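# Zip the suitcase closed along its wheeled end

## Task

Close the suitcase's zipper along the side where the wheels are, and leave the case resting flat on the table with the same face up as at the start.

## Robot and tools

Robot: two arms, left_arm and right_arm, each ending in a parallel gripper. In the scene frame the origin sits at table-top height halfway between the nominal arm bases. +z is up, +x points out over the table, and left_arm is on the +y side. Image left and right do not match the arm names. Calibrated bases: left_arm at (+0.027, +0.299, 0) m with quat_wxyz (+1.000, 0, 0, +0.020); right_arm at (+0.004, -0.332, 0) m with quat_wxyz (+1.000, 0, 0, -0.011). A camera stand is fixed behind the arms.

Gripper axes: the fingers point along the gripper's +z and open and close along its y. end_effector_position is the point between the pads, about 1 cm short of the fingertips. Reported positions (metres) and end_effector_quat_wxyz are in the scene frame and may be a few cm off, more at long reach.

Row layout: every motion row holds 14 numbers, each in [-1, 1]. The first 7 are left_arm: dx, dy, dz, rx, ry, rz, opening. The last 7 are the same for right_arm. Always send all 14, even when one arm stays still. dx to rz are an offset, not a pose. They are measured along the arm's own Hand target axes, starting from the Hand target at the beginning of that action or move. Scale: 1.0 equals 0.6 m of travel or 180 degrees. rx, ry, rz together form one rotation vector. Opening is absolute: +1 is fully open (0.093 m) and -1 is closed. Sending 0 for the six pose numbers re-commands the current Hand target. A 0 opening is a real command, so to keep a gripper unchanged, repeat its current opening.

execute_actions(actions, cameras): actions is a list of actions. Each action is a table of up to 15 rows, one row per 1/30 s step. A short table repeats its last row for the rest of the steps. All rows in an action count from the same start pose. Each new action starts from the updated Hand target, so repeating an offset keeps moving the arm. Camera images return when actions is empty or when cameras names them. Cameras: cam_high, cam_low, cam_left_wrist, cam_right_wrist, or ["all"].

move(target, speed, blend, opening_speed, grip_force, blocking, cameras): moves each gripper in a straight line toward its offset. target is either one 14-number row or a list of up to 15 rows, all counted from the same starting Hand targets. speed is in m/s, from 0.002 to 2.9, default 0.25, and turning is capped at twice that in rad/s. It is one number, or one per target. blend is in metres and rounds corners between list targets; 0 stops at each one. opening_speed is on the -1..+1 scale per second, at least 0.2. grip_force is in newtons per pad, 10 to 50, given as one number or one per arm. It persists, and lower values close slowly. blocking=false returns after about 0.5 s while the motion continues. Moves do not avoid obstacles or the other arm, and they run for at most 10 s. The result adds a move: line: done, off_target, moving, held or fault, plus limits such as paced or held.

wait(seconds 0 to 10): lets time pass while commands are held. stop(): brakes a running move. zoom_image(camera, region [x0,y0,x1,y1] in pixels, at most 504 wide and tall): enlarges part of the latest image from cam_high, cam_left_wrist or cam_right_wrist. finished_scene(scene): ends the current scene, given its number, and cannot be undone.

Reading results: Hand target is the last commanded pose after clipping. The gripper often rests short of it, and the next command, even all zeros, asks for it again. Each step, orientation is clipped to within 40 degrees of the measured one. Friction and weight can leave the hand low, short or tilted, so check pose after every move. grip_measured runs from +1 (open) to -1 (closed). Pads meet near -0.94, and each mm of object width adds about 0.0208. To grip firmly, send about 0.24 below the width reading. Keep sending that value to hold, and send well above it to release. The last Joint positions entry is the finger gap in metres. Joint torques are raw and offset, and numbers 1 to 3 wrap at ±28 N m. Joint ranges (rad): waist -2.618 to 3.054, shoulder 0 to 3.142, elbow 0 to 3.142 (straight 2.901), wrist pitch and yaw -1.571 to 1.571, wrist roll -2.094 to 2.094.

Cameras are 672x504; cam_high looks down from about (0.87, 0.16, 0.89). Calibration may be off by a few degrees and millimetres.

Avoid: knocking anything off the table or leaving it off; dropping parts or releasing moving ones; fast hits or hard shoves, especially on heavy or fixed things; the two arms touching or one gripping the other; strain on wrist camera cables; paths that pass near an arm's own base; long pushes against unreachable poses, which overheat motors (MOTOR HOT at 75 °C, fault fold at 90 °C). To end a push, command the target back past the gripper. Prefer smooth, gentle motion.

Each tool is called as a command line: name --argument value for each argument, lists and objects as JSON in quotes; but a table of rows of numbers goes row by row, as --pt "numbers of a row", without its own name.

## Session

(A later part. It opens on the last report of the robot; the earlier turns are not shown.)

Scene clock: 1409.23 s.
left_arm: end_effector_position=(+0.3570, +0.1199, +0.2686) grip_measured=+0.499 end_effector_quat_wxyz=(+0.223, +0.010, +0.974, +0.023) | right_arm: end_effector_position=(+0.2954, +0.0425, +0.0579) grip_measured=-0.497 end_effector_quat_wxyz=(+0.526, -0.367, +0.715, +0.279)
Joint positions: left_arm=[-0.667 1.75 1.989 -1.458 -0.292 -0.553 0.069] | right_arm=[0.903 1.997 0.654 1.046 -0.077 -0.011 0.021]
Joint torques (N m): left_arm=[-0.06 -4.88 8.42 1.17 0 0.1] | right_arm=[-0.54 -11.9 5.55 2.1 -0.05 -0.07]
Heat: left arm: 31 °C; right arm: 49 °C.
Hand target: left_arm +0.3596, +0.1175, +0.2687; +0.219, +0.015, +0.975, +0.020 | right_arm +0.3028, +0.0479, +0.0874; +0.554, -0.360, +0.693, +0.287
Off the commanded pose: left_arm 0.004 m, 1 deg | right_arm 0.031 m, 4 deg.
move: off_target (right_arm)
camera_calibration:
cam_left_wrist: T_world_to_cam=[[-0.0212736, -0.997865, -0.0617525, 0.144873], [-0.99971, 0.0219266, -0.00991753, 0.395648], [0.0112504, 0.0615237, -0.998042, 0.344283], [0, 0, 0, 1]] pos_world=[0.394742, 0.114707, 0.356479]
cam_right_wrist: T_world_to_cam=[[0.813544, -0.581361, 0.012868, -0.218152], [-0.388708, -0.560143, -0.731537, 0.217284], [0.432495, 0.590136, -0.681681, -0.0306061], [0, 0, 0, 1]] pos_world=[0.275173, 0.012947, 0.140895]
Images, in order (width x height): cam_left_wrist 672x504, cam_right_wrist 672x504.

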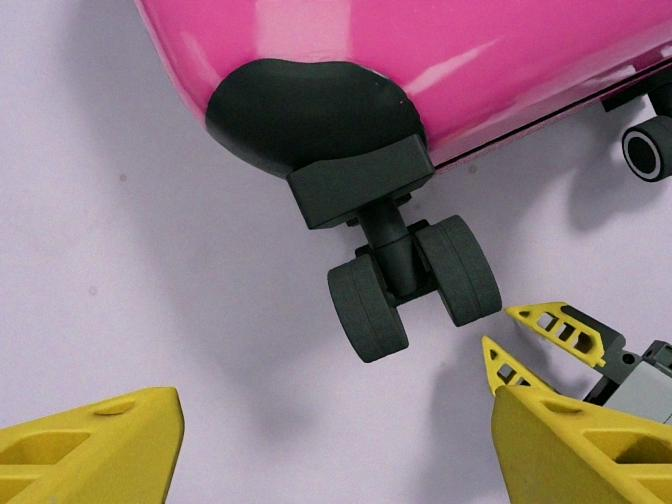

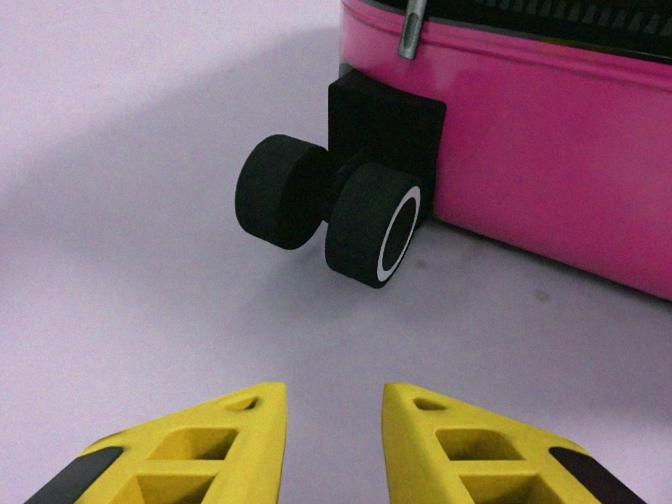

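move --pt "-0.038 -0.04 0.016 0 0 -0.12 0.5 0 0 0 0 0 0 -0.5" --speed 0.12 --cameras '["cam_left_wrist"]'

move --target '[0,0,0.07,0,0,0,0.5,0,0,0,0,0,0,-0.5]' --speed 0.12 --cameras '["cam_left_wrist"]'

Scene clock: 1421.63 s.
left_arm: end_effector_position=(+0.3868, +0.0956, +0.2736) grip_measured=+0.499 end_effector_quat_wxyz=(+0.233, -0.168, +0.957, -0.029) | right_arm: end_effector_position=(+0.2954, +0.0425, +0.0578) grip_measured=-0.497 end_effector_quat_wxyz=(+0.526, -0.367, +0.715, +0.279)
Joint positions: left_arm=[-0.672 1.905 2.204 -1.491 -0.292 -0.923 0.069] | right_arm=[0.903 1.997 0.654 1.046 -0.077 -0.011 0.021]
Joint torques (N m): left_arm=[-1.01 -5.68 8.18 0.93 -0.05 -0.11] | right_arm=[-0.55 -11.85 5.6 2.09 -0.06 -0.08]
Heat: left arm: 30 °C; right arm: 48 °C.
Hand target: left_arm +0.3839, +0.0931, +0.2687; +0.219, -0.168, +0.961, -0.021 | right_arm +0.3028, +0.0479, +0.0874; +0.554, -0.360, +0.694, +0.287
Off the commanded pose: left_arm 0.006 m, 2 deg | right_arm 0.031 m, 4 deg.
move: off_target (right_arm)
camera_calibration:
cam_left_wrist: T_world_to_cam=[[0.298326, -0.946811, 0.120625, -0.056874], [-0.953014, -0.302447, -0.0170035, 0.440865], [0.0525817, -0.109884, -0.992553, 0.349299], [0, 0, 0, 1]] pos_world=[0.418751, 0.117872, 0.361054]
Images, in order (width x height): cam_left_wrist 672x504.

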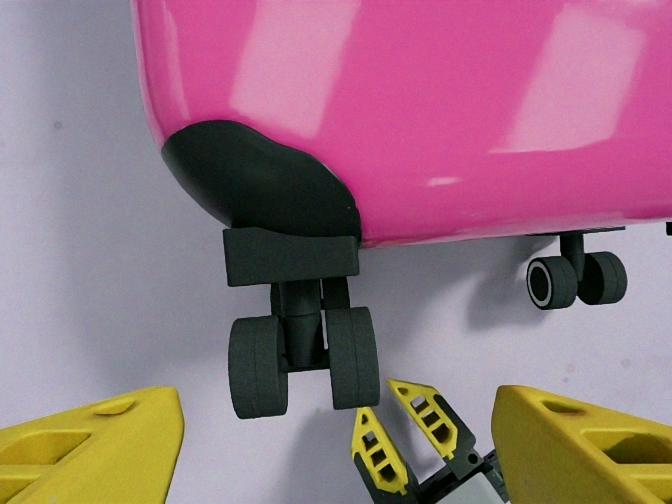

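Scene clock: 1422.77 s.
left_arm: end_effector_position=(+0.4042, +0.0919, +0.2381) grip_measured=+0.499 end_effector_quat_wxyz=(+0.230, -0.172, +0.957, -0.028) | right_arm: end_effector_position=(+0.2954, +0.0425, +0.0578) grip_measured=-0.497 end_effector_quat_wxyz=(+0.526, -0.367, +0.715, +0.279)
Joint positions: left_arm=[-0.652 1.905 2.048 -1.337 -0.284 -0.913 0.069] | right_arm=[0.903 1.997 0.654 1.046 -0.077 -0.011 0.021]
Joint torques (N m): left_arm=[-0.1 -7.91 4.97 1.21 -0.03 0.08] | right_arm=[-0.57 -11.85 5.56 2.07 -0.07 -0.08]
Heat: left arm: 30 °C; right arm: 48 °C.
Hand target: left_arm +0.4018, +0.0944, +0.2308; +0.219, -0.168, +0.961, -0.021 | right_arm +0.3028, +0.0479, +0.0874; +0.554, -0.360, +0.694, +0.287
Off the commanded pose: left_arm 0.008 m, 2 deg | right_arm 0.031 m, 4 deg.
move: off_target (right_arm)
camera_calibration:
cam_left_wrist: T_world_to_cam=[[0.306659, -0.944303, 0.119383, -0.0644877], [-0.950624, -0.31014, -0.0112934, 0.454105], [0.0476898, -0.110025, -0.992784, 0.314796], [0, 0, 0, 1]] pos_world=[0.436446, 0.114576, 0.325351]
Images, in order (width x height): cam_left_wrist 672x504.

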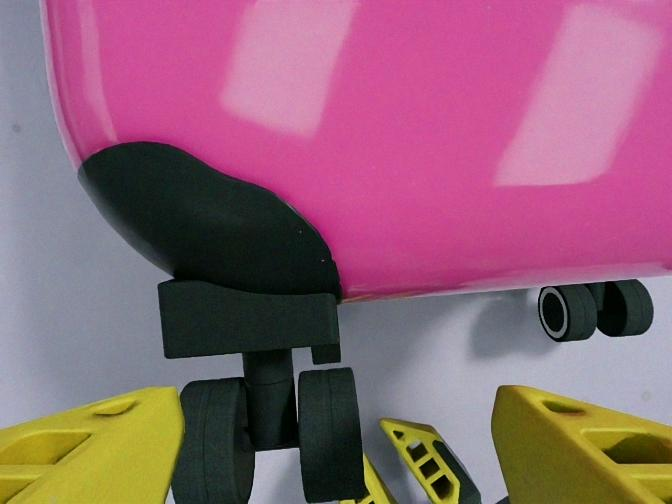

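move --pt "0.025 0.026 -0.0145 0 0 0 0.5 0 0 0 0 0 0 -0.5" --pt "0.06 0.034 0.062 0 0 0 0.5 0 0 0 0 0 0 -0.5" --speed 0.1 --cameras '["cam_left_wrist"]'

Scene clock: 1434.67 s.
left_arm: end_effector_position=(+0.3885, +0.1029, +0.1767) grip_measured=+0.499 end_effector_quat_wxyz=(+0.219, -0.170, +0.961, -0.017) | right_arm: end_effector_position=(+0.2954, +0.0425, +0.0578) grip_measured=-0.497 end_effector_quat_wxyz=(+0.526, -0.367, +0.715, +0.279)
Joint positions: left_arm=[-0.652 1.791 1.659 -1.094 -0.284 -0.913 0.069] | right_arm=[0.903 1.997 0.654 1.046 -0.077 -0.011 0.021]
Joint torques (N m): left_arm=[-1.2 -9.94 5.08 1.22 -0.06 -0.05] | right_arm=[-0.61 -11.9 5.48 2.07 -0.06 -0.07]
Heat: left arm: 29 °C; right arm: 48 °C.
Hand target: left_arm +0.3808, +0.1028, +0.1800; +0.219, -0.168, +0.961, -0.021 | right_arm +0.3028, +0.0479, +0.0874; +0.554, -0.360, +0.694, +0.287
Off the commanded pose: left_arm 0.008 m, 1 deg | right_arm 0.031 m, 4 deg.
move: off_target (right_arm)
camera_calibration:
cam_left_wrist: T_world_to_cam=[[0.309134, -0.946361, 0.0940064, -0.038215], [-0.950766, -0.309815, 0.00763548, 0.438548], [0.0218987, -0.0917385, -0.995542, 0.264305], [0, 0, 0, 1]] pos_world=[0.422982, 0.12395, 0.263371]
Images, in order (width x height): cam_left_wrist 672x504.

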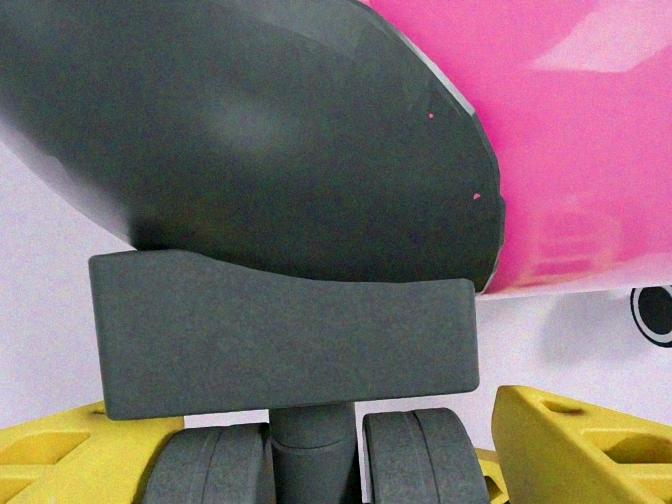

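move --pt "0.014 0.005 -0.007 0 0 0 0.5 0 0 0 0 0 0 -0.5" --pt "0.014 0.005 -0.007 0 0 0 -0.12 0 0 0 0 0 0 -0.5" --speed 0.06 --cameras '["cam_left_wrist","cam_right_wrist"]'

Scene clock: 1440.93 s.
left_arm: end_effector_position=(+0.3777, +0.1014, +0.1771) grip_measured=+0.005 end_effector_quat_wxyz=(+0.218, -0.170, +0.961, -0.019) | right_arm: end_effector_position=(+0.2954, +0.0425, +0.0578) grip_measured=-0.497 end_effector_quat_wxyz=(+0.526, -0.367, +0.715, +0.279)
Joint positions: left_arm=[-0.671 1.759 1.623 -1.093 -0.285 -0.932 0.045] | right_arm=[0.903 1.997 0.654 1.046 -0.077 -0.011 0.021]
Joint torques (N m): left_arm=[-1.11 -9.47 5.15 1.2 -0.11 -0.05] | right_arm=[-0.51 -11.88 5.57 2.07 -0.03 -0.08]
Heat: left arm: 30 °C; right arm: 48 °C.
Hand target: left_arm +0.3710, +0.1028, +0.1800; +0.219, -0.168, +0.961, -0.021 | right_arm +0.3028, +0.0479, +0.0874; +0.554, -0.360, +0.694, +0.287
Off the commanded pose: left_arm 0.007 m, 0 deg | right_arm 0.031 m, 4 deg.
move: off_target (right_arm)
camera_calibration:
cam_left_wrist: T_world_to_cam=[[0.307758, -0.946421, 0.0978445, -0.0365035], [-0.951246, -0.30826, 0.0103166, 0.427306], [0.0203977, -0.0962492, -0.995148, 0.265789], [0, 0, 0, 1]] pos_world=[0.412286, 0.122756, 0.263663]
cam_right_wrist: T_world_to_cam=[[0.813572, -0.581323, 0.0128448, -0.218155], [-0.388873, -0.560393, -0.731258, 0.217219], [0.432295, 0.589936, -0.68198, -0.0305745], [0, 0, 0, 1]] pos_world=[0.275173, 0.0129465, 0.140794]
Images, in order (width x height): cam_left_wrist 672x504, cam_right_wrist 672x504.

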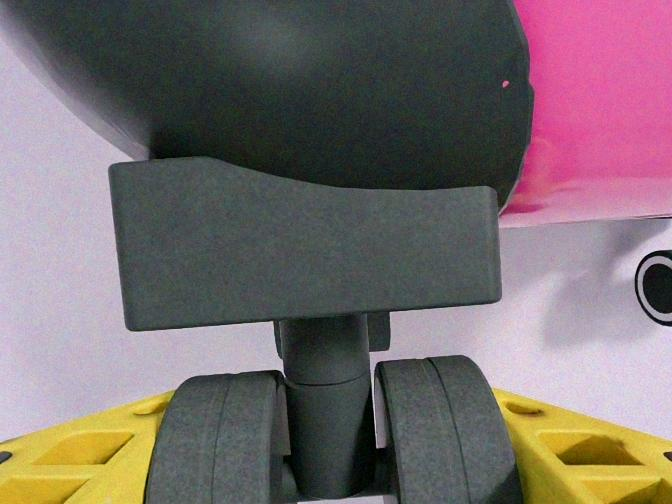

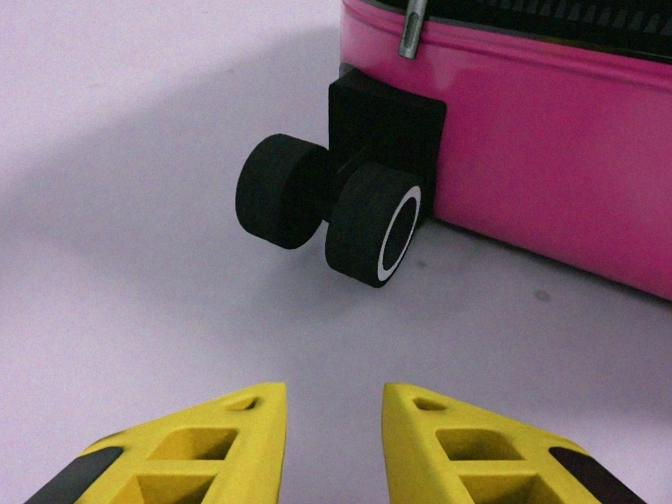

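move --target '[0,0,0,0,0,0,-0.25,-0.061,-0.022,0.043,0,-0.117,0,-0.4]' --speed 0.1 --cameras '["cam_right_wrist","cam_high"]'

Scene clock: 1450.73 s.
left_arm: end_effector_position=(+0.3777, +0.1014, +0.1771) grip_measured=+0.019 end_effector_quat_wxyz=(+0.218, -0.170, +0.961, -0.019) | right_arm: end_effector_position=(+0.3278, +0.0656, +0.0919) grip_measured=-0.403 end_effector_quat_wxyz=(+0.634, -0.322, +0.622, +0.330)
Joint positions: left_arm=[-0.671 1.759 1.623 -1.093 -0.285 -0.932 0.046] | right_arm=[0.874 2.227 0.78 1.467 -0.105 0.005 0.026]
Joint torques (N m): left_arm=[-0.99 -9.5 5.2 1.18 -0.15 -0.05] | right_arm=[-0.72 -8.14 5.39 2.83 -0.09 0.09]
Heat: left arm: 31 °C; right arm: 48 °C.
Hand target: left_arm +0.3710, +0.1028, +0.1800; +0.219, -0.168, +0.961, -0.021 | right_arm +0.3327, +0.0675, +0.1174; +0.671, -0.301, +0.581, +0.348
Off the commanded pose: left_arm 0.007 m, 0 deg | right_arm 0.026 m, 7 deg.
joint sent to its limit (right arm) — joint 4 (wrist pitch), upper limit. The joint targets still meet the commanded pose.
move: off_target (right_arm)
camera_calibration:
cam_right_wrist: T_world_to_cam=[[0.808417, -0.588311, 0.0187502, -0.229958], [-0.233473, -0.34974, -0.907288, 0.219203], [0.540325, 0.72909, -0.420091, -0.103587], [0, 0, 0, 1]] pos_world=[0.29305, 0.0169014, 0.159676]
Images, in order (width x height): cam_high 672x504, cam_right_wrist 672x504.

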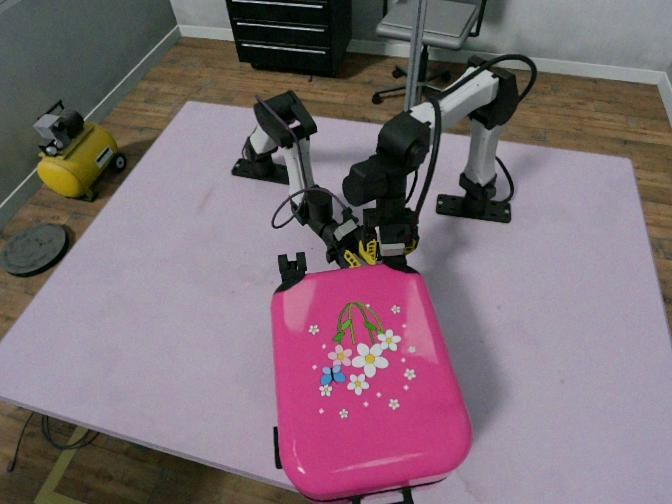

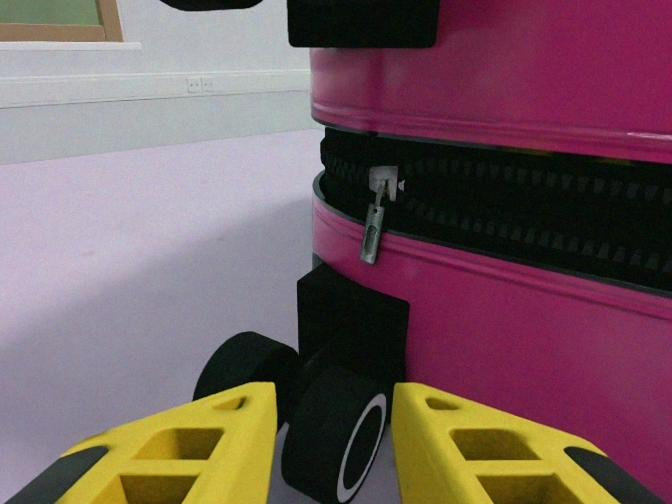

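move --target '[0,0,0,0,0,0,-0.25,-0.003,-0.01,0.06,0,0.01,0,-0.45]' --speed 0.07 --cameras '["cam_right_wrist"]'

Scene clock: 1460.73 s.
left_arm: end_effector_position=(+0.3777, +0.1014, +0.1771) grip_measured=+0.019 end_effector_quat_wxyz=(+0.218, -0.170, +0.961, -0.019) | right_arm: end_effector_position=(+0.3528, +0.0909, +0.1159) grip_measured=-0.447 end_effector_quat_wxyz=(+0.653, -0.314, +0.602, +0.337)
Joint positions: left_arm=[-0.671 1.759 1.623 -1.093 -0.285 -0.932 0.046] | right_arm=[0.868 2.254 0.94 1.393 -0.11 0.005 0.024]
Joint torques (N m): left_arm=[-1.05 -9.36 5.19 1.22 -0.05 0] | right_arm=[-0.69 -9.11 6.12 2.09 -0.09 0.07]
Motor temperatures (°C): left_arm=[20 31 27 28 20 19 22] | right_arm=[19 45 31 52 17 19 20]
Heat: left arm: 31 °C; right arm: 52 °C.
Hand target: left_arm +0.3710, +0.1028, +0.1800; +0.219, -0.168, +0.961, -0.021 | right_arm +0.3581, +0.0929, +0.1243; +0.662, -0.307, +0.591, +0.343
Off the commanded pose: left_arm 0.007 m, 0 deg | right_arm 0.010 m, 2 deg.
move: done
camera_calibration:
cam_right_wrist: T_world_to_cam=[[0.807351, -0.58958, 0.0240638, -0.235824], [-0.197378, -0.308265, -0.930599, 0.241892], [0.556081, 0.746571, -0.365248, -0.13892], [0, 0, 0, 1]] pos_world=[0.315388, 0.039243, 0.18004]
Images, in order (width x height): cam_right_wrist 672x504.

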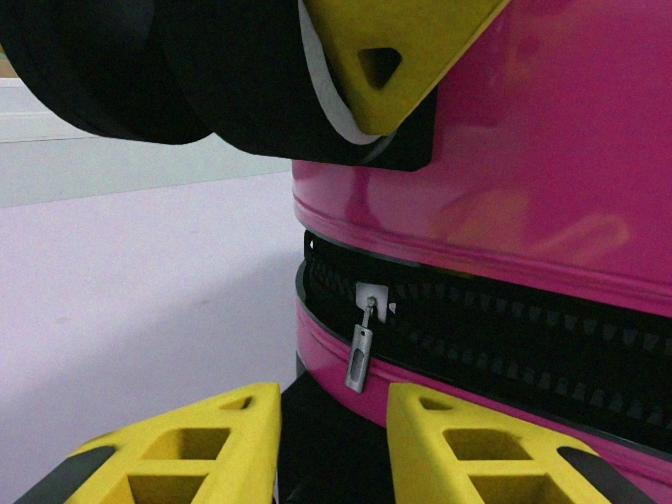

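move --target '[0,0,0,0,0,0,-0.25,0.01,-0.012,0.056,0,0,0,-0.5]' --speed 0.06 --cameras '["cam_right_wrist"]'

Scene clock: 1467.60 s.
left_arm: end_effector_position=(+0.3833, +0.1071, +0.1772) grip_measured=+0.019 end_effector_quat_wxyz=(+0.226, -0.174, +0.958, -0.015) | right_arm: end_effector_position=(+0.3724, +0.1095, +0.1184) grip_measured=-0.497 end_effector_quat_wxyz=(+0.663, -0.311, +0.588, +0.342)
Joint positions: left_arm=[-0.657 1.759 1.619 -1.079 -0.298 -0.923 0.046] | right_arm=[0.861 2.331 1.076 1.371 -0.122 0.005 0.021]
Joint torques (N m): left_arm=[-2.33 -9.52 5.6 1.04 -0.03 -0.13] | right_arm=[-0.73 -9.81 8.57 1.51 -0.04 0.08]
Heat: left arm: 32 °C; right arm: 52 °C.
Hand target: left_arm +0.3710, +0.1028, +0.1800; +0.219, -0.168, +0.961, -0.021 | right_arm +0.3836, +0.1165, +0.1222; +0.662, -0.307, +0.591, +0.343
Off the commanded pose: left_arm 0.013 m, 1 deg | right_arm 0.014 m, 1 deg.
move: off_target (left_arm, right_arm)
camera_calibration:
cam_right_wrist: T_world_to_cam=[[0.809337, -0.586638, 0.0287935, -0.24237], [-0.172859, -0.284758, -0.942885, 0.243596], [0.561331, 0.758135, -0.331871, -0.170011], [0, 0, 0, 1]] pos_world=[0.3337, 0.0560735, 0.18024]
Images, in order (width x height): cam_right_wrist 672x504.

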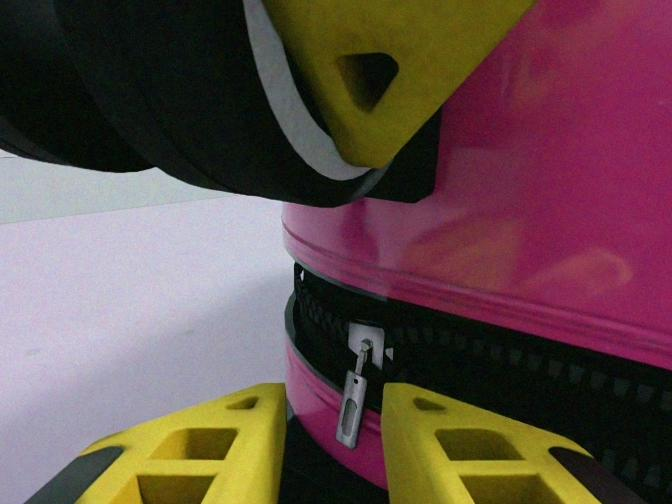

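move --pt "0 0 0 0 0 0 -0.25 0.005 -0.01 -0.02 -0.1 0 0 -0.5" --pt "0 0 0 0 0 0 -0.25 0.008 -0.014 0.01 -0.1 0 0 -0.5" --speed 0.06 --cameras '["cam_right_wrist"]'

Scene clock: 1483.83 s.
left_arm: end_effector_position=(+0.3847, +0.1081, +0.1773) grip_measured=+0.019 end_effector_quat_wxyz=(+0.228, -0.175, +0.958, -0.014) | right_arm: end_effector_position=(+0.3800, +0.1111, +0.1107) grip_measured=-0.498 end_effector_quat_wxyz=(+0.594, -0.418, +0.529, +0.438)
Joint positions: left_arm=[-0.655 1.759 1.617 -1.075 -0.303 -0.922 0.046] | right_arm=[0.724 2.397 1.209 1.297 -0.599 0.027 0.021]
Joint torques (N m): left_arm=[-2.26 -9.52 5.75 1.04 0.03 -0.13] | right_arm=[-0.13 -10.04 8.7 1.61 0.32 0.07]
Heat: left arm: 33 °C; right arm: 49 °C.
Hand target: left_arm +0.3709, +0.1027, +0.1800; +0.219, -0.168, +0.961, -0.021 | right_arm +0.3941, +0.1171, +0.1183; +0.606, -0.407, +0.530, +0.432
Off the commanded pose: left_arm 0.015 m, 2 deg | right_arm 0.017 m, 2 deg.
move: off_target (left_arm, right_arm)
camera_calibration:
cam_right_wrist: T_world_to_cam=[[0.9576, -0.282881, 0.0545955, -0.340328], [-0.0517196, -0.355215, -0.933353, 0.198688], [0.28342, 0.890955, -0.354785, -0.0846683], [0, 0, 0, 1]] pos_world=[0.360171, 0.0497405, 0.173988]
Images, in order (width x height): cam_right_wrist 672x504.

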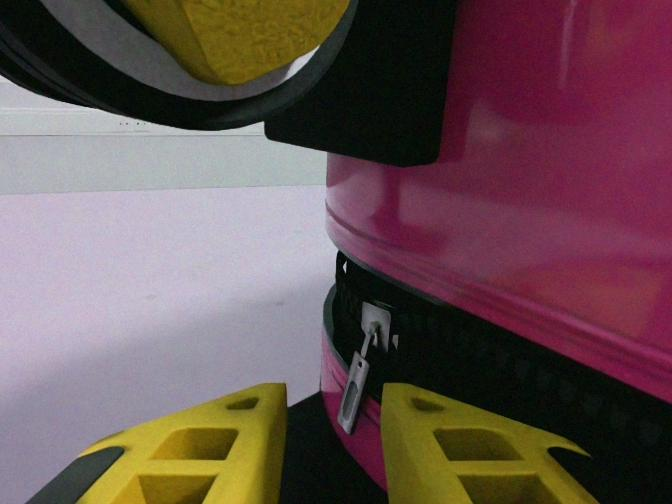

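move --pt "0 0 0 0 0 0 -0.25 -0.014 0.005 0.016 0 0 0 -0.5" --speed 0.06 --cameras '["cam_right_wrist"]'

Scene clock: 1491.10 s.
left_arm: end_effector_position=(+0.3866, +0.1105, +0.1777) grip_measured=+0.019 end_effector_quat_wxyz=(+0.230, -0.179, +0.956, -0.013) | right_arm: end_effector_position=(+0.3822, +0.1139, +0.1109) grip_measured=-0.498 end_effector_quat_wxyz=(+0.591, -0.419, +0.533, +0.438)
Joint positions: left_arm=[-0.648 1.759 1.617 -1.072 -0.306 -0.922 0.046] | right_arm=[0.725 2.397 1.225 1.27 -0.599 0.027 0.021]
Joint torques (N m): left_arm=[-2.67 -9.63 5.67 0.99 0.06 -0.09] | right_arm=[1.18 -11.7 9.26 1.53 0.5 0.04]
Heat: left arm: 33 °C; right arm: 48 °C.
Hand target: left_arm +0.3710, +0.1028, +0.1800; +0.219, -0.168, +0.961, -0.021 | right_arm +0.3936, +0.1262, +0.1276; +0.606, -0.407, +0.530, +0.431
Off the commanded pose: left_arm 0.018 m, 2 deg | right_arm 0.024 m, 2 deg.
move: off_target (left_arm, right_arm)
camera_calibration:
cam_right_wrist: T_world_to_cam=[[0.958431, -0.281129, 0.0487498, -0.341515], [-0.0588108, -0.361835, -0.930385, 0.203187], [0.279197, 0.888843, -0.363327, -0.084859], [0, 0, 0, 1]] pos_world=[0.362961, 0.0529367, 0.174859]
Images, in order (width x height): cam_right_wrist 672x504.

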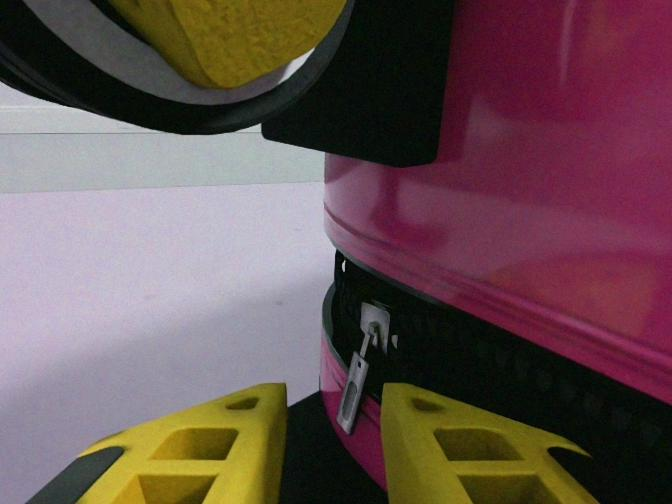

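move --pt "0 0 0 0 0 0 -0.25 0 0.004 0 0 0 0 -1" --speed 0.06 --cameras '["cam_right_wrist"]'

Scene clock: 1508.60 s.
left_arm: end_effector_position=(+0.3866, +0.1105, +0.1777) grip_measured=+0.019 end_effector_quat_wxyz=(+0.230, -0.180, +0.956, -0.014) | right_arm: end_effector_position=(+0.3830, +0.1139, +0.1113) grip_measured=-0.987 end_effector_quat_wxyz=(+0.592, -0.419, +0.532, +0.436)
Joint positions: left_arm=[-0.648 1.759 1.617 -1.072 -0.306 -0.925 0.046] | right_arm=[0.725 2.397 1.227 1.269 -0.595 0.023 0]
Joint torques (N m): left_arm=[-2.78 -9.52 5.64 0.99 0.05 -0.09] | right_arm=[1.62 -11.86 8.75 1.57 0.48 0.11]
Motor temperatures (°C): left_arm=[20 34 28 27 20 19 23] | right_arm=[19 43 34 45 17 19 20]
Heat: left arm: 34 °C; right arm: 45 °C.
Hand target: left_arm +0.3710, +0.1028, +0.1800; +0.219, -0.168, +0.961, -0.021 | right_arm +0.3914, +0.1270, +0.1275; +0.606, -0.406, +0.530, +0.432
Off the commanded pose: left_arm 0.018 m, 2 deg | right_arm 0.022 m, 2 deg.
move: off_target (left_arm, right_arm)
camera_calibration:
cam_right_wrist: T_world_to_cam=[[0.957159, -0.284655, 0.0530828, -0.341885], [-0.0560313, -0.361931, -0.930519, 0.202579], [0.284089, 0.887681, -0.362376, -0.0868904], [0, 0, 0, 1]] pos_world=[0.363274, 0.0531314, 0.175165]
Images, in order (width x height): cam_right_wrist 672x504.

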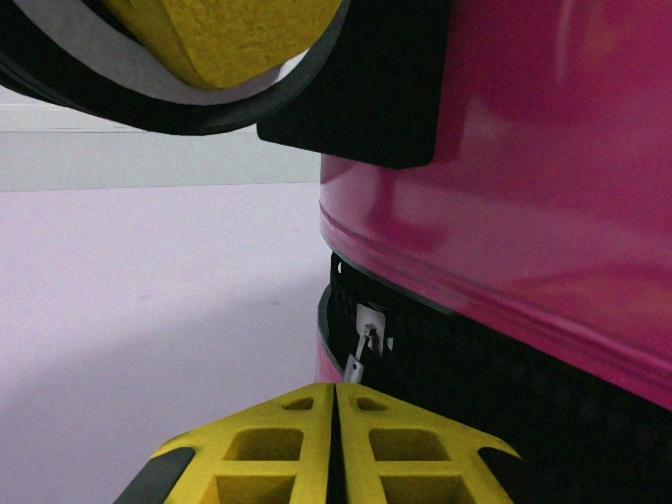

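move --pt "0 0 0 0 0 0 -0.25 -0.01 0 -0.097 0 0 0 -0.5" --pt "0 0 0 0 0 0 -0.25 -0.008 0.038 -0.068 0.187 -0.012 0.163 -0.5" --speed 0.1 --cameras '["cam_right_wrist"]'

Scene clock: 1549.57 s.
left_arm: end_effector_position=(+0.3854, +0.1083, +0.1776) grip_measured=+0.020 end_effector_quat_wxyz=(+0.230, -0.181, +0.956, -0.016) | right_arm: end_effector_position=(+0.3550, +0.0911, +0.0900) grip_measured=-0.503 end_effector_quat_wxyz=(+0.560, -0.078, +0.729, +0.387)
Joint positions: left_arm=[-0.654 1.759 1.617 -1.072 -0.304 -0.932 0.046] | right_arm=[0.972 2.222 0.958 1.188 0.238 0.515 0.021]
Joint torques (N m): left_arm=[-2.37 -9.59 5.78 0.98 0.06 0.01] | right_arm=[0.38 -14.94 5.53 2 0.15 0.09]
Heat: left arm: 35 °C; right arm: 47 °C.
Hand target: left_arm +0.3710, +0.1027, +0.1800; +0.219, -0.168, +0.961, -0.021 | right_arm +0.3573, +0.0946, +0.1269; +0.579, -0.062, +0.704, +0.406
Off the commanded pose: left_arm 0.016 m, 2 deg | right_arm 0.037 m, 5 deg.
move: off_target (left_arm, right_arm)
camera_calibration:
cam_right_wrist: T_world_to_cam=[[0.543285, -0.705265, -0.455459, -0.089343], [-0.648203, -0.00759959, -0.761429, 0.335681], [0.533548, 0.708903, -0.461284, -0.129742], [0, 0, 0, 1]] pos_world=[0.335352, 0.0315147, 0.155058]
Images, in order (width x height): cam_right_wrist 672x504.

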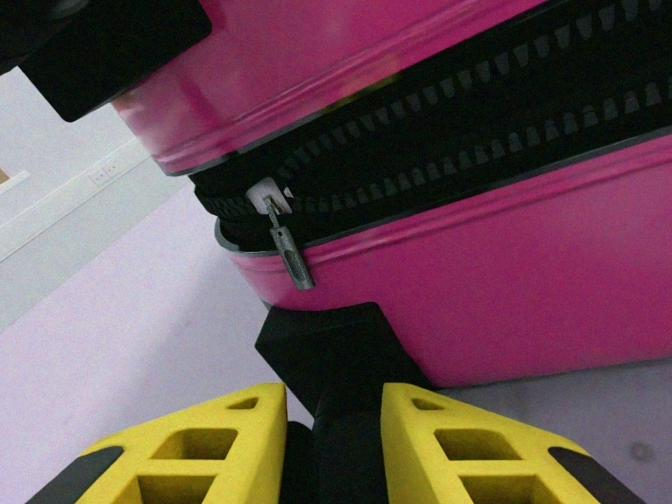

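move --pt "0 0 0 0 0 0 -0.25 -0.006 0.005 0.042 0 0 -0.083 -0.5" --speed 0.07 --cameras '["cam_right_wrist"]'

Scene clock: 1561.27 s.
left_arm: end_effector_position=(+0.3854, +0.1083, +0.1776) grip_measured=+0.020 end_effector_quat_wxyz=(+0.230, -0.181, +0.956, -0.016) | right_arm: end_effector_position=(+0.3674, +0.1083, +0.1102) grip_measured=-0.503 end_effector_quat_wxyz=(+0.609, -0.159, +0.707, +0.324)
Joint positions: left_arm=[-0.654 1.759 1.617 -1.072 -0.304 -0.933 0.046] | right_arm=[0.972 2.222 1.058 1.113 0.239 0.279 0.021]
Joint torques (N m): left_arm=[-2.29 -9.58 5.74 1 0.06 -0.04] | right_arm=[-0.84 -11.59 7.39 2 0.03 -0.16]
Motor temperatures (°C): left_arm=[21 35 28 25 20 19 23] | right_arm=[19 52 34 47 17 19 20]
Heat: left arm: 35 °C; right arm: 52 °C.
Hand target: left_arm +0.3710, +0.1027, +0.1800; +0.219, -0.168, +0.961, -0.021 | right_arm +0.3760, +0.1114, +0.1315; +0.627, -0.153, +0.690, +0.327
Off the commanded pose: left_arm 0.016 m, 2 deg | right_arm 0.023 m, 3 deg.
move: off_target (left_arm, right_arm)
camera_calibration:
cam_right_wrist: T_world_to_cam=[[0.612238, -0.752643, -0.242268, -0.118575], [-0.511308, -0.143157, -0.84739, 0.332992], [0.6031, 0.642678, -0.472478, -0.156372], [0, 0, 0, 1]] pos_world=[0.337165, 0.0589229, 0.179565]
Images, in order (width x height): cam_right_wrist 672x504.

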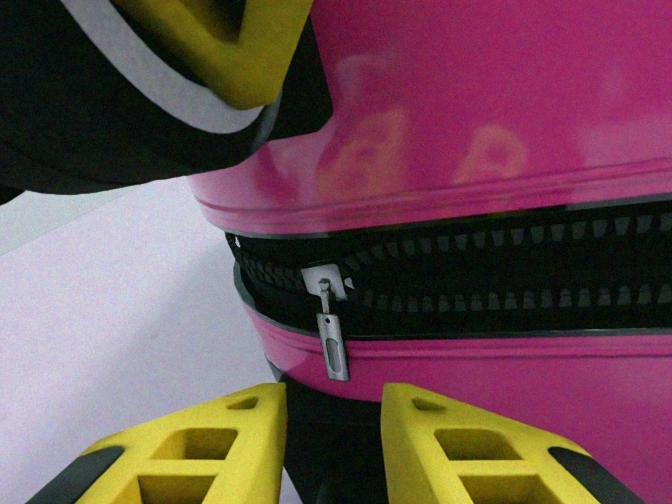

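move --pt "0 0 0 0 0 0 -0.25 -0.016 0 0.027 0 0 0 -0.55" --speed 0.06 --cameras '["cam_right_wrist"]'

Scene clock: 1566.60 s.
left_arm: end_effector_position=(+0.3886, +0.1120, +0.1778) grip_measured=+0.020 end_effector_quat_wxyz=(+0.233, -0.186, +0.954, -0.014) | right_arm: end_effector_position=(+0.3723, +0.1106, +0.1097) grip_measured=-0.547 end_effector_quat_wxyz=(+0.605, -0.160, +0.713, +0.317)
Joint positions: left_arm=[-0.644 1.759 1.615 -1.065 -0.311 -0.933 0.046] | right_arm=[0.968 2.222 1.084 1.068 0.242 0.279 0.019]
Joint torques (N m): left_arm=[-2.92 -9.44 5.93 0.91 0.12 -0.03] | right_arm=[-1.89 -11.4 10.54 1.86 -0.15 -0.19]
Heat: left arm: 35 °C; right arm: 52 °C.
Hand target: left_arm +0.3709, +0.1027, +0.1800; +0.219, -0.168, +0.961, -0.021 | right_arm +0.3900, +0.1200, +0.1408; +0.627, -0.153, +0.690, +0.328
Off the commanded pose: left_arm 0.020 m, 3 deg | right_arm 0.037 m, 4 deg.
move: off_target (left_arm, right_arm)
camera_calibration:
cam_right_wrist: T_world_to_cam=[[0.604875, -0.760421, -0.236402, -0.116949], [-0.521078, -0.153474, -0.839597, 0.339366], [0.602166, 0.631035, -0.489071, -0.157572], [0, 0, 0, 1]] pos_world=[0.34246, 0.062587, 0.18022]
Images, in order (width x height): cam_right_wrist 672x504.

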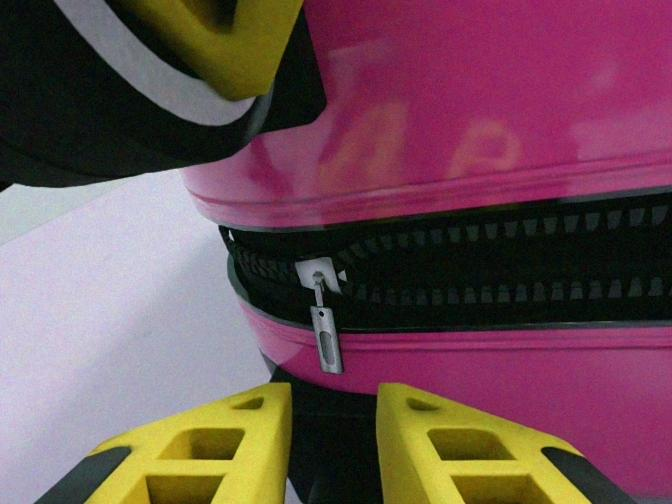

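move --pt "0 0 0 0 0 0 -0.25 -0.01 0 -0.055 0 0 0 -0.55" --speed 0.06

move --pt "0 0 0 0 0 0 -0.25 -0.02 0 0.01 0 0 0 -0.55" --speed 0.06 --cameras '["cam_right_wrist"]'

Scene clock: 1573.67 s.
left_arm: end_effector_position=(+0.3874, +0.1104, +0.1777) grip_measured=+0.020 end_effector_quat_wxyz=(+0.233, -0.185, +0.955, -0.015) | right_arm: end_effector_position=(+0.3652, +0.1008, +0.1106) grip_measured=-0.547 end_effector_quat_wxyz=(+0.602, -0.165, +0.716, +0.312)
Joint positions: left_arm=[-0.649 1.759 1.615 -1.067 -0.31 -0.935 0.046] | right_arm=[0.968 2.181 1.027 1.07 0.242 0.272 0.019]
Joint torques (N m): left_arm=[-2.76 -9.43 5.89 0.9 0.12 0.02] | right_arm=[-0.49 -15.13 4.18 2.3 0 -0.08]
Heat: left arm: 36 °C; right arm: 52 °C.
Hand target: left_arm +0.3710, +0.1028, +0.1800; +0.219, -0.168, +0.961, -0.021 | right_arm +0.3657, +0.0976, +0.1468; +0.627, -0.153, +0.690, +0.328
Off the commanded pose: left_arm 0.018 m, 3 deg | right_arm 0.036 m, 5 deg.
move: off_target (left_arm, right_arm)

Scene clock: 1574.40 s.
left_arm: end_effector_position=(+0.3873, +0.1104, +0.1776) grip_measured=+0.020 end_effector_quat_wxyz=(+0.232, -0.187, +0.954, -0.015) | right_arm: end_effector_position=(+0.3658, +0.1000, +0.1153) grip_measured=-0.547 end_effector_quat_wxyz=(+0.602, -0.165, +0.716, +0.311)
Joint positions: left_arm=[-0.649 1.759 1.615 -1.067 -0.31 -0.938 0.046] | right_arm=[0.966 2.165 1.027 1.055 0.24 0.27 0.019]
Joint torques (N m): left_arm=[-2.69 -9.46 5.98 0.95 0.12 -0.03] | right_arm=[-1.29 -15.99 6.22 2.01 -0.09 -0.09]
Heat: left arm: 36 °C; right arm: 52 °C.
Hand target: left_arm +0.3710, +0.1028, +0.1800; +0.219, -0.168, +0.961, -0.021 | right_arm +0.3723, +0.0991, +0.1582; +0.627, -0.153, +0.690, +0.327
Off the commanded pose: left_arm 0.018 m, 3 deg | right_arm 0.044 m, 5 deg.
move: off_target (left_arm, right_arm)
camera_calibration:
cam_right_wrist: T_world_to_cam=[[0.60456, -0.764139, -0.22494, -0.120608], [-0.52292, -0.167705, -0.835721, 0.340721], [0.600884, 0.622869, -0.500972, -0.141578], [0, 0, 0, 1]] pos_world=[0.336157, 0.0531641, 0.186692]
Images, in order (width x height): cam_right_wrist 672x504.

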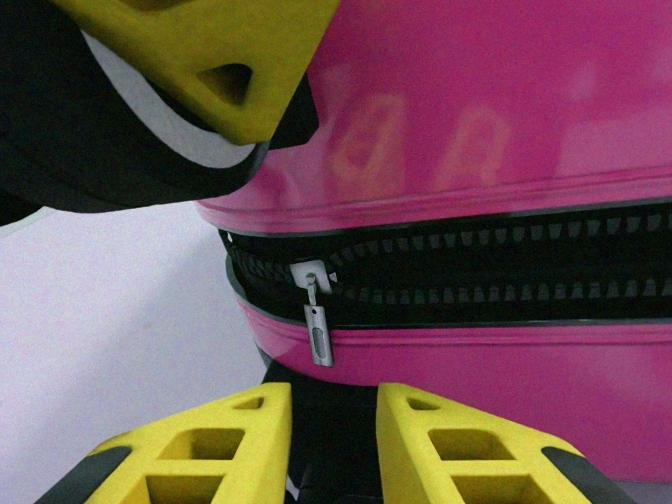

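move --pt "0 0 0 0 0 0 -0.25 0.02 0 0 0 -0.09 0 -0.55" --pt "0 0 0 0 0 0 -0.25 0.015 0.009 0.055 0 -0.09 0 -0.55" --speed 0.06 --cameras '["cam_right_wrist"]'

Scene clock: 1586.37 s.
left_arm: end_effector_position=(+0.3886, +0.1126, +0.1778) grip_measured=+0.020 end_effector_quat_wxyz=(+0.233, -0.189, +0.954, -0.014) | right_arm: end_effector_position=(+0.3862, +0.1166, +0.1365) grip_measured=-0.547 end_effector_quat_wxyz=(+0.708, -0.105, +0.610, +0.340)
Joint positions: left_arm=[-0.643 1.759 1.615 -1.067 -0.311 -0.936 0.046] | right_arm=[0.979 2.423 1.209 1.464 0.33 0.194 0.019]
Joint torques (N m): left_arm=[-3.06 -9.44 5.91 0.93 0.13 0.06] | right_arm=[-0.35 -10.81 8.98 1.68 -0.21 -0.17]
Heat: left arm: 36 °C; right arm: 54 °C.
Hand target: left_arm +0.3709, +0.1027, +0.1800; +0.219, -0.168, +0.961, -0.021 | right_arm +0.3927, +0.1261, +0.1511; +0.718, -0.106, +0.595, +0.346
Off the commanded pose: left_arm 0.020 m, 3 deg | right_arm 0.018 m, 2 deg.
move: off_target (left_arm, right_arm)
camera_calibration:
cam_right_wrist: T_world_to_cam=[[0.596357, -0.763107, -0.249049, -0.109175], [-0.316943, 0.0612039, -0.946468, 0.280718], [0.737499, 0.643367, -0.205362, -0.24912], [0, 0, 0, 1]] pos_world=[0.337805, 0.0597821, 0.18734]
Images, in order (width x height): cam_right_wrist 672x504.

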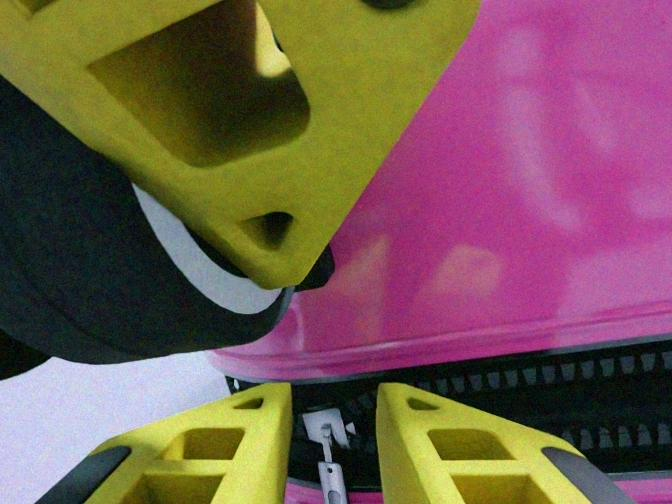

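move --pt "0 0 0 0 0 0 -0.25 0.028 -0.007 -0.004 0 0 0 -0.55" --speed 0.06 --cameras '["cam_right_wrist"]'

Scene clock: 1591.57 s.
left_arm: end_effector_position=(+0.3877, +0.1112, +0.1777) grip_measured=+0.020 end_effector_quat_wxyz=(+0.233, -0.187, +0.954, -0.014) | right_arm: end_effector_position=(+0.3913, +0.1259, +0.1214) grip_measured=-0.547 end_effector_quat_wxyz=(+0.705, -0.110, +0.613, +0.339)
Joint positions: left_arm=[-0.647 1.759 1.615 -1.067 -0.311 -0.938 0.046] | right_arm=[0.979 2.483 1.266 1.455 0.322 0.194 0.019]
Joint torques (N m): left_arm=[-2.73 -9.5 5.9 0.95 0.11 0.01] | right_arm=[-0.5 -10.93 6.61 2.07 -0.16 -0.13]
Heat: left arm: 36 °C; right arm: 53 °C.
Hand target: left_arm +0.3710, +0.1028, +0.1800; +0.219, -0.168, +0.961, -0.021 | right_arm +0.3944, +0.1277, +0.1336; +0.718, -0.106, +0.595, +0.346
Off the commanded pose: left_arm 0.019 m, 3 deg | right_arm 0.013 m, 3 deg.
move: off_target (left_arm, right_arm)
camera_calibration:
cam_right_wrist: T_world_to_cam=[[0.600621, -0.761614, -0.243309, -0.111414], [-0.321981, 0.0481417, -0.945521, 0.270943], [0.731835, 0.646241, -0.21631, -0.258714], [0, 0, 0, 1]] pos_world=[0.343492, 0.0692935, 0.173112]
Images, in order (width x height): cam_right_wrist 672x504.

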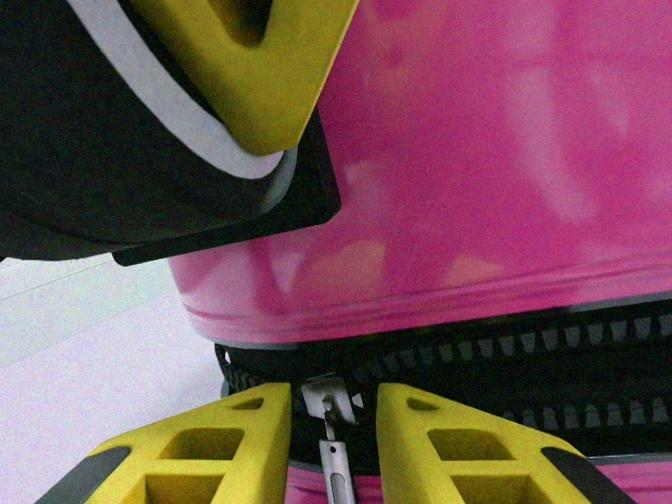

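move --pt "0 0 0 0 0 0 -0.25 0 0 0 0 0 0 -1" --speed 0.06 --cameras '["cam_right_wrist"]'

Scene clock: 1594.80 s.
left_arm: end_effector_position=(+0.3877, +0.1112, +0.1777) grip_measured=+0.020 end_effector_quat_wxyz=(+0.233, -0.187, +0.954, -0.014) | right_arm: end_effector_position=(+0.3911, +0.1261, +0.1214) grip_measured=-0.987 end_effector_quat_wxyz=(+0.705, -0.111, +0.613, +0.339)
Joint positions: left_arm=[-0.647 1.759 1.615 -1.067 -0.311 -0.938 0.046] | right_arm=[0.979 2.483 1.266 1.455 0.32 0.193 0]
Joint torques (N m): left_arm=[-2.78 -9.61 5.91 0.95 0.11 0.04] | right_arm=[-0.51 -10.91 6.64 2.07 -0.11 -0.12]
Heat: left arm: 36 °C; right arm: 51 °C.
Hand target: left_arm +0.3710, +0.1028, +0.1800; +0.219, -0.168, +0.961, -0.021 | right_arm +0.3944, +0.1277, +0.1336; +0.718, -0.106, +0.595, +0.346
Off the commanded pose: left_arm 0.019 m, 3 deg | right_arm 0.013 m, 3 deg.
move: off_target (left_arm, right_arm)
camera_calibration:
cam_right_wrist: T_world_to_cam=[[0.602115, -0.760677, -0.242546, -0.111883], [-0.321485, 0.0470839, -0.945743, 0.270938], [0.730825, 0.647421, -0.216197, -0.258504], [0, 0, 0, 1]] pos_world=[0.34339, 0.0694976, 0.173213]
Images, in order (width x height): cam_right_wrist 672x504.

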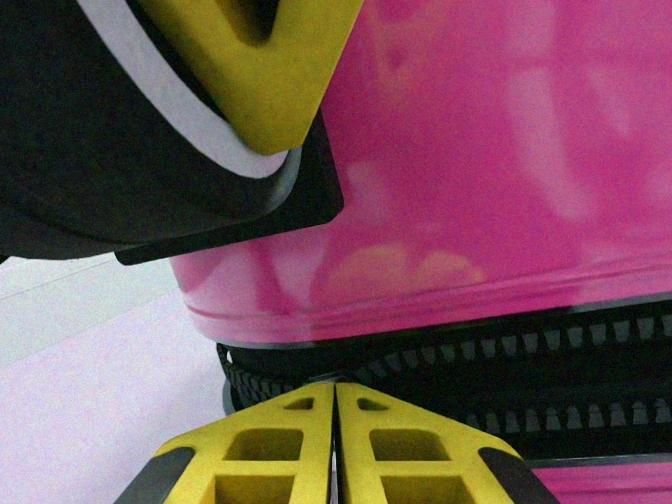

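move --pt "0 0 0 0 0 0 -0.25 -0.028 -0.0625 -0.057 0 0 0 -1" --speed 0.06 --cameras '["cam_right_wrist"]'

Scene clock: 1603.77 s.
left_arm: end_effector_position=(+0.3867, +0.1097, +0.1776) grip_measured=+0.020 end_effector_quat_wxyz=(+0.232, -0.188, +0.954, -0.015) | right_arm: end_effector_position=(+0.3906, +0.0839, +0.0851) grip_measured=-0.987 end_effector_quat_wxyz=(+0.674, -0.135, +0.655, +0.315)
Joint positions: left_arm=[-0.652 1.759 1.615 -1.068 -0.311 -0.944 0.046] | right_arm=[0.917 2.43 1.073 1.467 0.253 0.207 0]
Joint torques (N m): left_arm=[-2.5 -9.57 5.91 0.95 0.12 0.08] | right_arm=[-0.91 -15.2 2.93 2.75 -0.02 0.01]
Heat: left arm: 36 °C; right arm: 49 °C.
Hand target: left_arm +0.3710, +0.1028, +0.1800; +0.219, -0.168, +0.961, -0.021 | right_arm +0.3901, +0.0747, +0.1303; +0.718, -0.106, +0.595, +0.346
Off the commanded pose: left_arm 0.017 m, 3 deg | right_arm 0.046 m, 10 deg.
joint sent to its limit (right arm) — joint 4 (wrist pitch), upper limit. The joint targets still meet the commanded pose.
move: off_target (left_arm, right_arm)
camera_calibration:
cam_right_wrist: T_world_to_cam=[[0.590299, -0.778827, -0.212075, -0.149059], [-0.392535, -0.0474033, -0.918515, 0.271719], [0.705311, 0.625445, -0.333699, -0.216889], [0, 0, 0, 1]] pos_world=[0.347623, 0.0324414, 0.145591]
Images, in order (width x height): cam_right_wrist 672x504.

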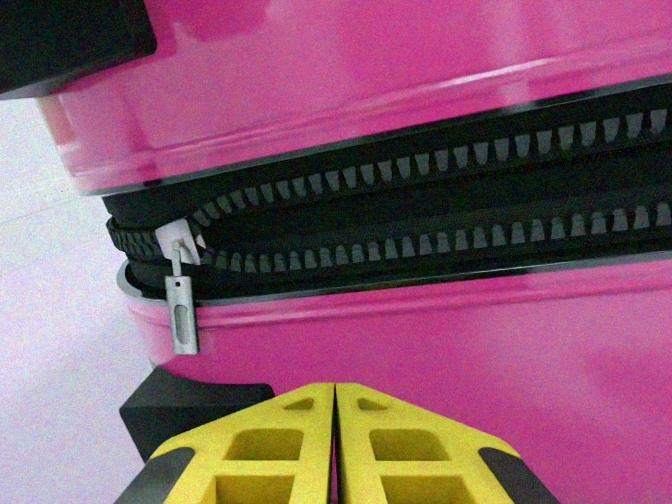

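move --pt "0 0 0 0 0 0 -0.25 -0.031 0.054 -0.036 0 0 0 -0.45" --pt "0 0 0 0 0 0 -0.25 -0.018 0.0755 -0.013 0 0 0 -0.45" --speed 0.08 --cameras '["cam_right_wrist"]'

Scene clock: 1621.30 s.
left_arm: end_effector_position=(+0.3863, +0.1100, +0.1774) grip_measured=+0.020 end_effector_quat_wxyz=(+0.231, -0.188, +0.954, -0.014) | right_arm: end_effector_position=(+0.3552, +0.0996, +0.1213) grip_measured=-0.453 end_effector_quat_wxyz=(+0.685, -0.130, +0.639, +0.325)
Joint positions: left_arm=[-0.652 1.759 1.615 -1.071 -0.311 -0.944 0.046] | right_arm=[1.01 2.331 1.024 1.467 0.341 0.189 0.023]
Joint torques (N m): left_arm=[-2.56 -9.47 5.9 0.99 0.12 0.11] | right_arm=[0.25 -10.1 5.93 2.71 0.06 -0.11]
Motor temperatures (°C): left_arm=[21 37 29 24 19 19 23] | right_arm=[19 53 33 54 17 19 20]
Heat: left arm: 37 °C; right arm: 54 °C.
Hand target: left_arm +0.3709, +0.1028, +0.1800; +0.219, -0.168, +0.961, -0.021 | right_arm +0.3553, +0.0996, +0.1498; +0.718, -0.106, +0.595, +0.346
Off the commanded pose: left_arm 0.017 m, 3 deg | right_arm 0.029 m, 7 deg.
joint sent to its limit (right arm) — joint 4 (wrist pitch), upper limit. The joint targets still meet the commanded pose.
move: off_target (left_arm, right_arm)
camera_calibration:
cam_right_wrist: T_world_to_cam=[[0.599636, -0.769588, -0.219478, -0.111469], [-0.363685, -0.0177591, -0.931353, 0.280166], [0.71286, 0.638294, -0.290537, -0.198792], [0, 0, 0, 1]] pos_world=[0.310445, 0.046078, 0.178712]
Images, in order (width x height): cam_right_wrist 672x504.

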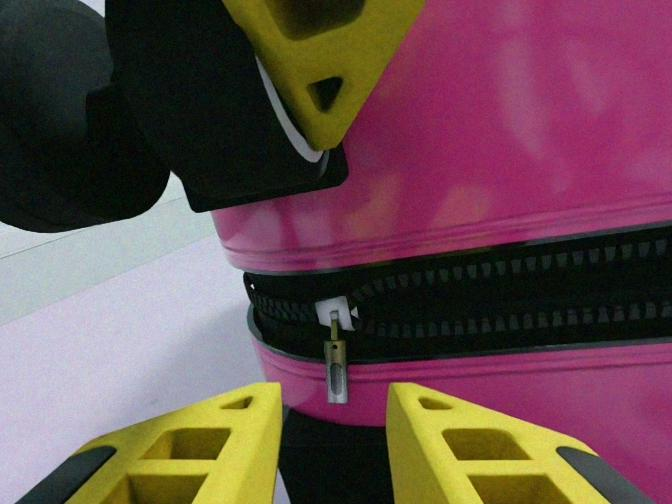

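move --pt "0 0 0 0 0 0 -0.25 0.022 -0.006 0.076 0 0 0 -0.5" --speed 0.06 --cameras '["cam_right_wrist"]'

Scene clock: 1626.50 s.
left_arm: end_effector_position=(+0.3880, +0.1126, +0.1776) grip_measured=+0.020 end_effector_quat_wxyz=(+0.232, -0.190, +0.954, -0.013) | right_arm: end_effector_position=(+0.3820, +0.1230, +0.1374) grip_measured=-0.497 end_effector_quat_wxyz=(+0.709, -0.107, +0.607, +0.342)
Joint positions: left_arm=[-0.644 1.759 1.615 -1.069 -0.312 -0.94 0.046] | right_arm=[0.993 2.431 1.224 1.464 0.336 0.188 0.021]
Joint torques (N m): left_arm=[-3.1 -9.35 5.89 0.95 0.13 0.05] | right_arm=[-1.72 -10.62 8.68 1.66 -0.26 -0.08]
Heat: left arm: 37 °C; right arm: 54 °C.
Hand target: left_arm +0.3710, +0.1028, +0.1800; +0.219, -0.168, +0.961, -0.021 | right_arm +0.3938, +0.1275, +0.1490; +0.718, -0.106, +0.595, +0.346
Off the commanded pose: left_arm 0.020 m, 3 deg | right_arm 0.017 m, 2 deg.
move: off_target (left_arm, right_arm)
camera_calibration:
cam_right_wrist: T_world_to_cam=[[0.602672, -0.75902, -0.246326, -0.10481], [-0.311376, 0.0605345, -0.948357, 0.278143], [0.734732, 0.648248, -0.199858, -0.250195], [0, 0, 0, 1]] pos_world=[0.333599, 0.0657985, 0.187958]
Images, in order (width x height): cam_right_wrist 672x504.

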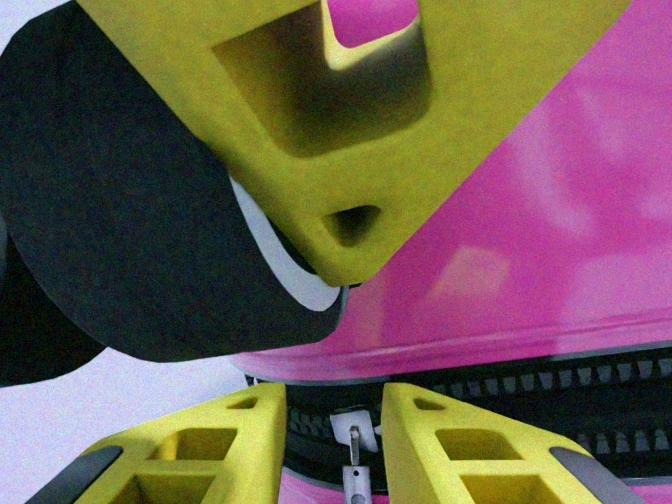

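move --pt "0 0 0 0 0 0 -0.25 0.02 -0.01 0.008 0 0 0 -0.5" --speed 0.06 --cameras '["cam_right_wrist"]'

Scene clock: 1633.37 s.
left_arm: end_effector_position=(+0.3881, +0.1126, +0.1776) grip_measured=+0.020 end_effector_quat_wxyz=(+0.233, -0.189, +0.954, -0.013) | right_arm: end_effector_position=(+0.3882, +0.1307, +0.1294) grip_measured=-0.497 end_effector_quat_wxyz=(+0.710, -0.110, +0.604, +0.346)
Joint positions: left_arm=[-0.644 1.759 1.615 -1.069 -0.312 -0.939 0.046] | right_arm=[0.987 2.482 1.281 1.464 0.321 0.188 0.021]
Joint torques (N m): left_arm=[-3 -9.44 5.75 0.95 0.11 0.04] | right_arm=[-2.22 -10.86 7.76 1.7 -0.21 -0.05]
Heat: left arm: 37 °C; right arm: 53 °C.
Hand target: left_arm +0.3709, +0.1028, +0.1800; +0.219, -0.168, +0.961, -0.021 | right_arm +0.4019, +0.1303, +0.1378; +0.718, -0.106, +0.595, +0.346
Off the commanded pose: left_arm 0.020 m, 3 deg | right_arm 0.016 m, 1 deg.
move: off_target (left_arm, right_arm)
camera_calibration:
cam_right_wrist: T_world_to_cam=[[0.611324, -0.752725, -0.244313, -0.109104], [-0.305778, 0.0600725, -0.950206, 0.270121], [0.72992, 0.655589, -0.193443, -0.261254], [0, 0, 0, 1]] pos_world=[0.33999, 0.0729231, 0.179478]
Images, in order (width x height): cam_right_wrist 672x504.

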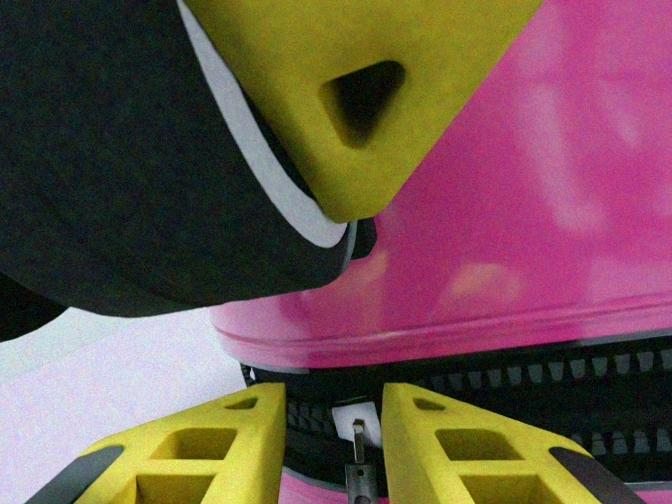

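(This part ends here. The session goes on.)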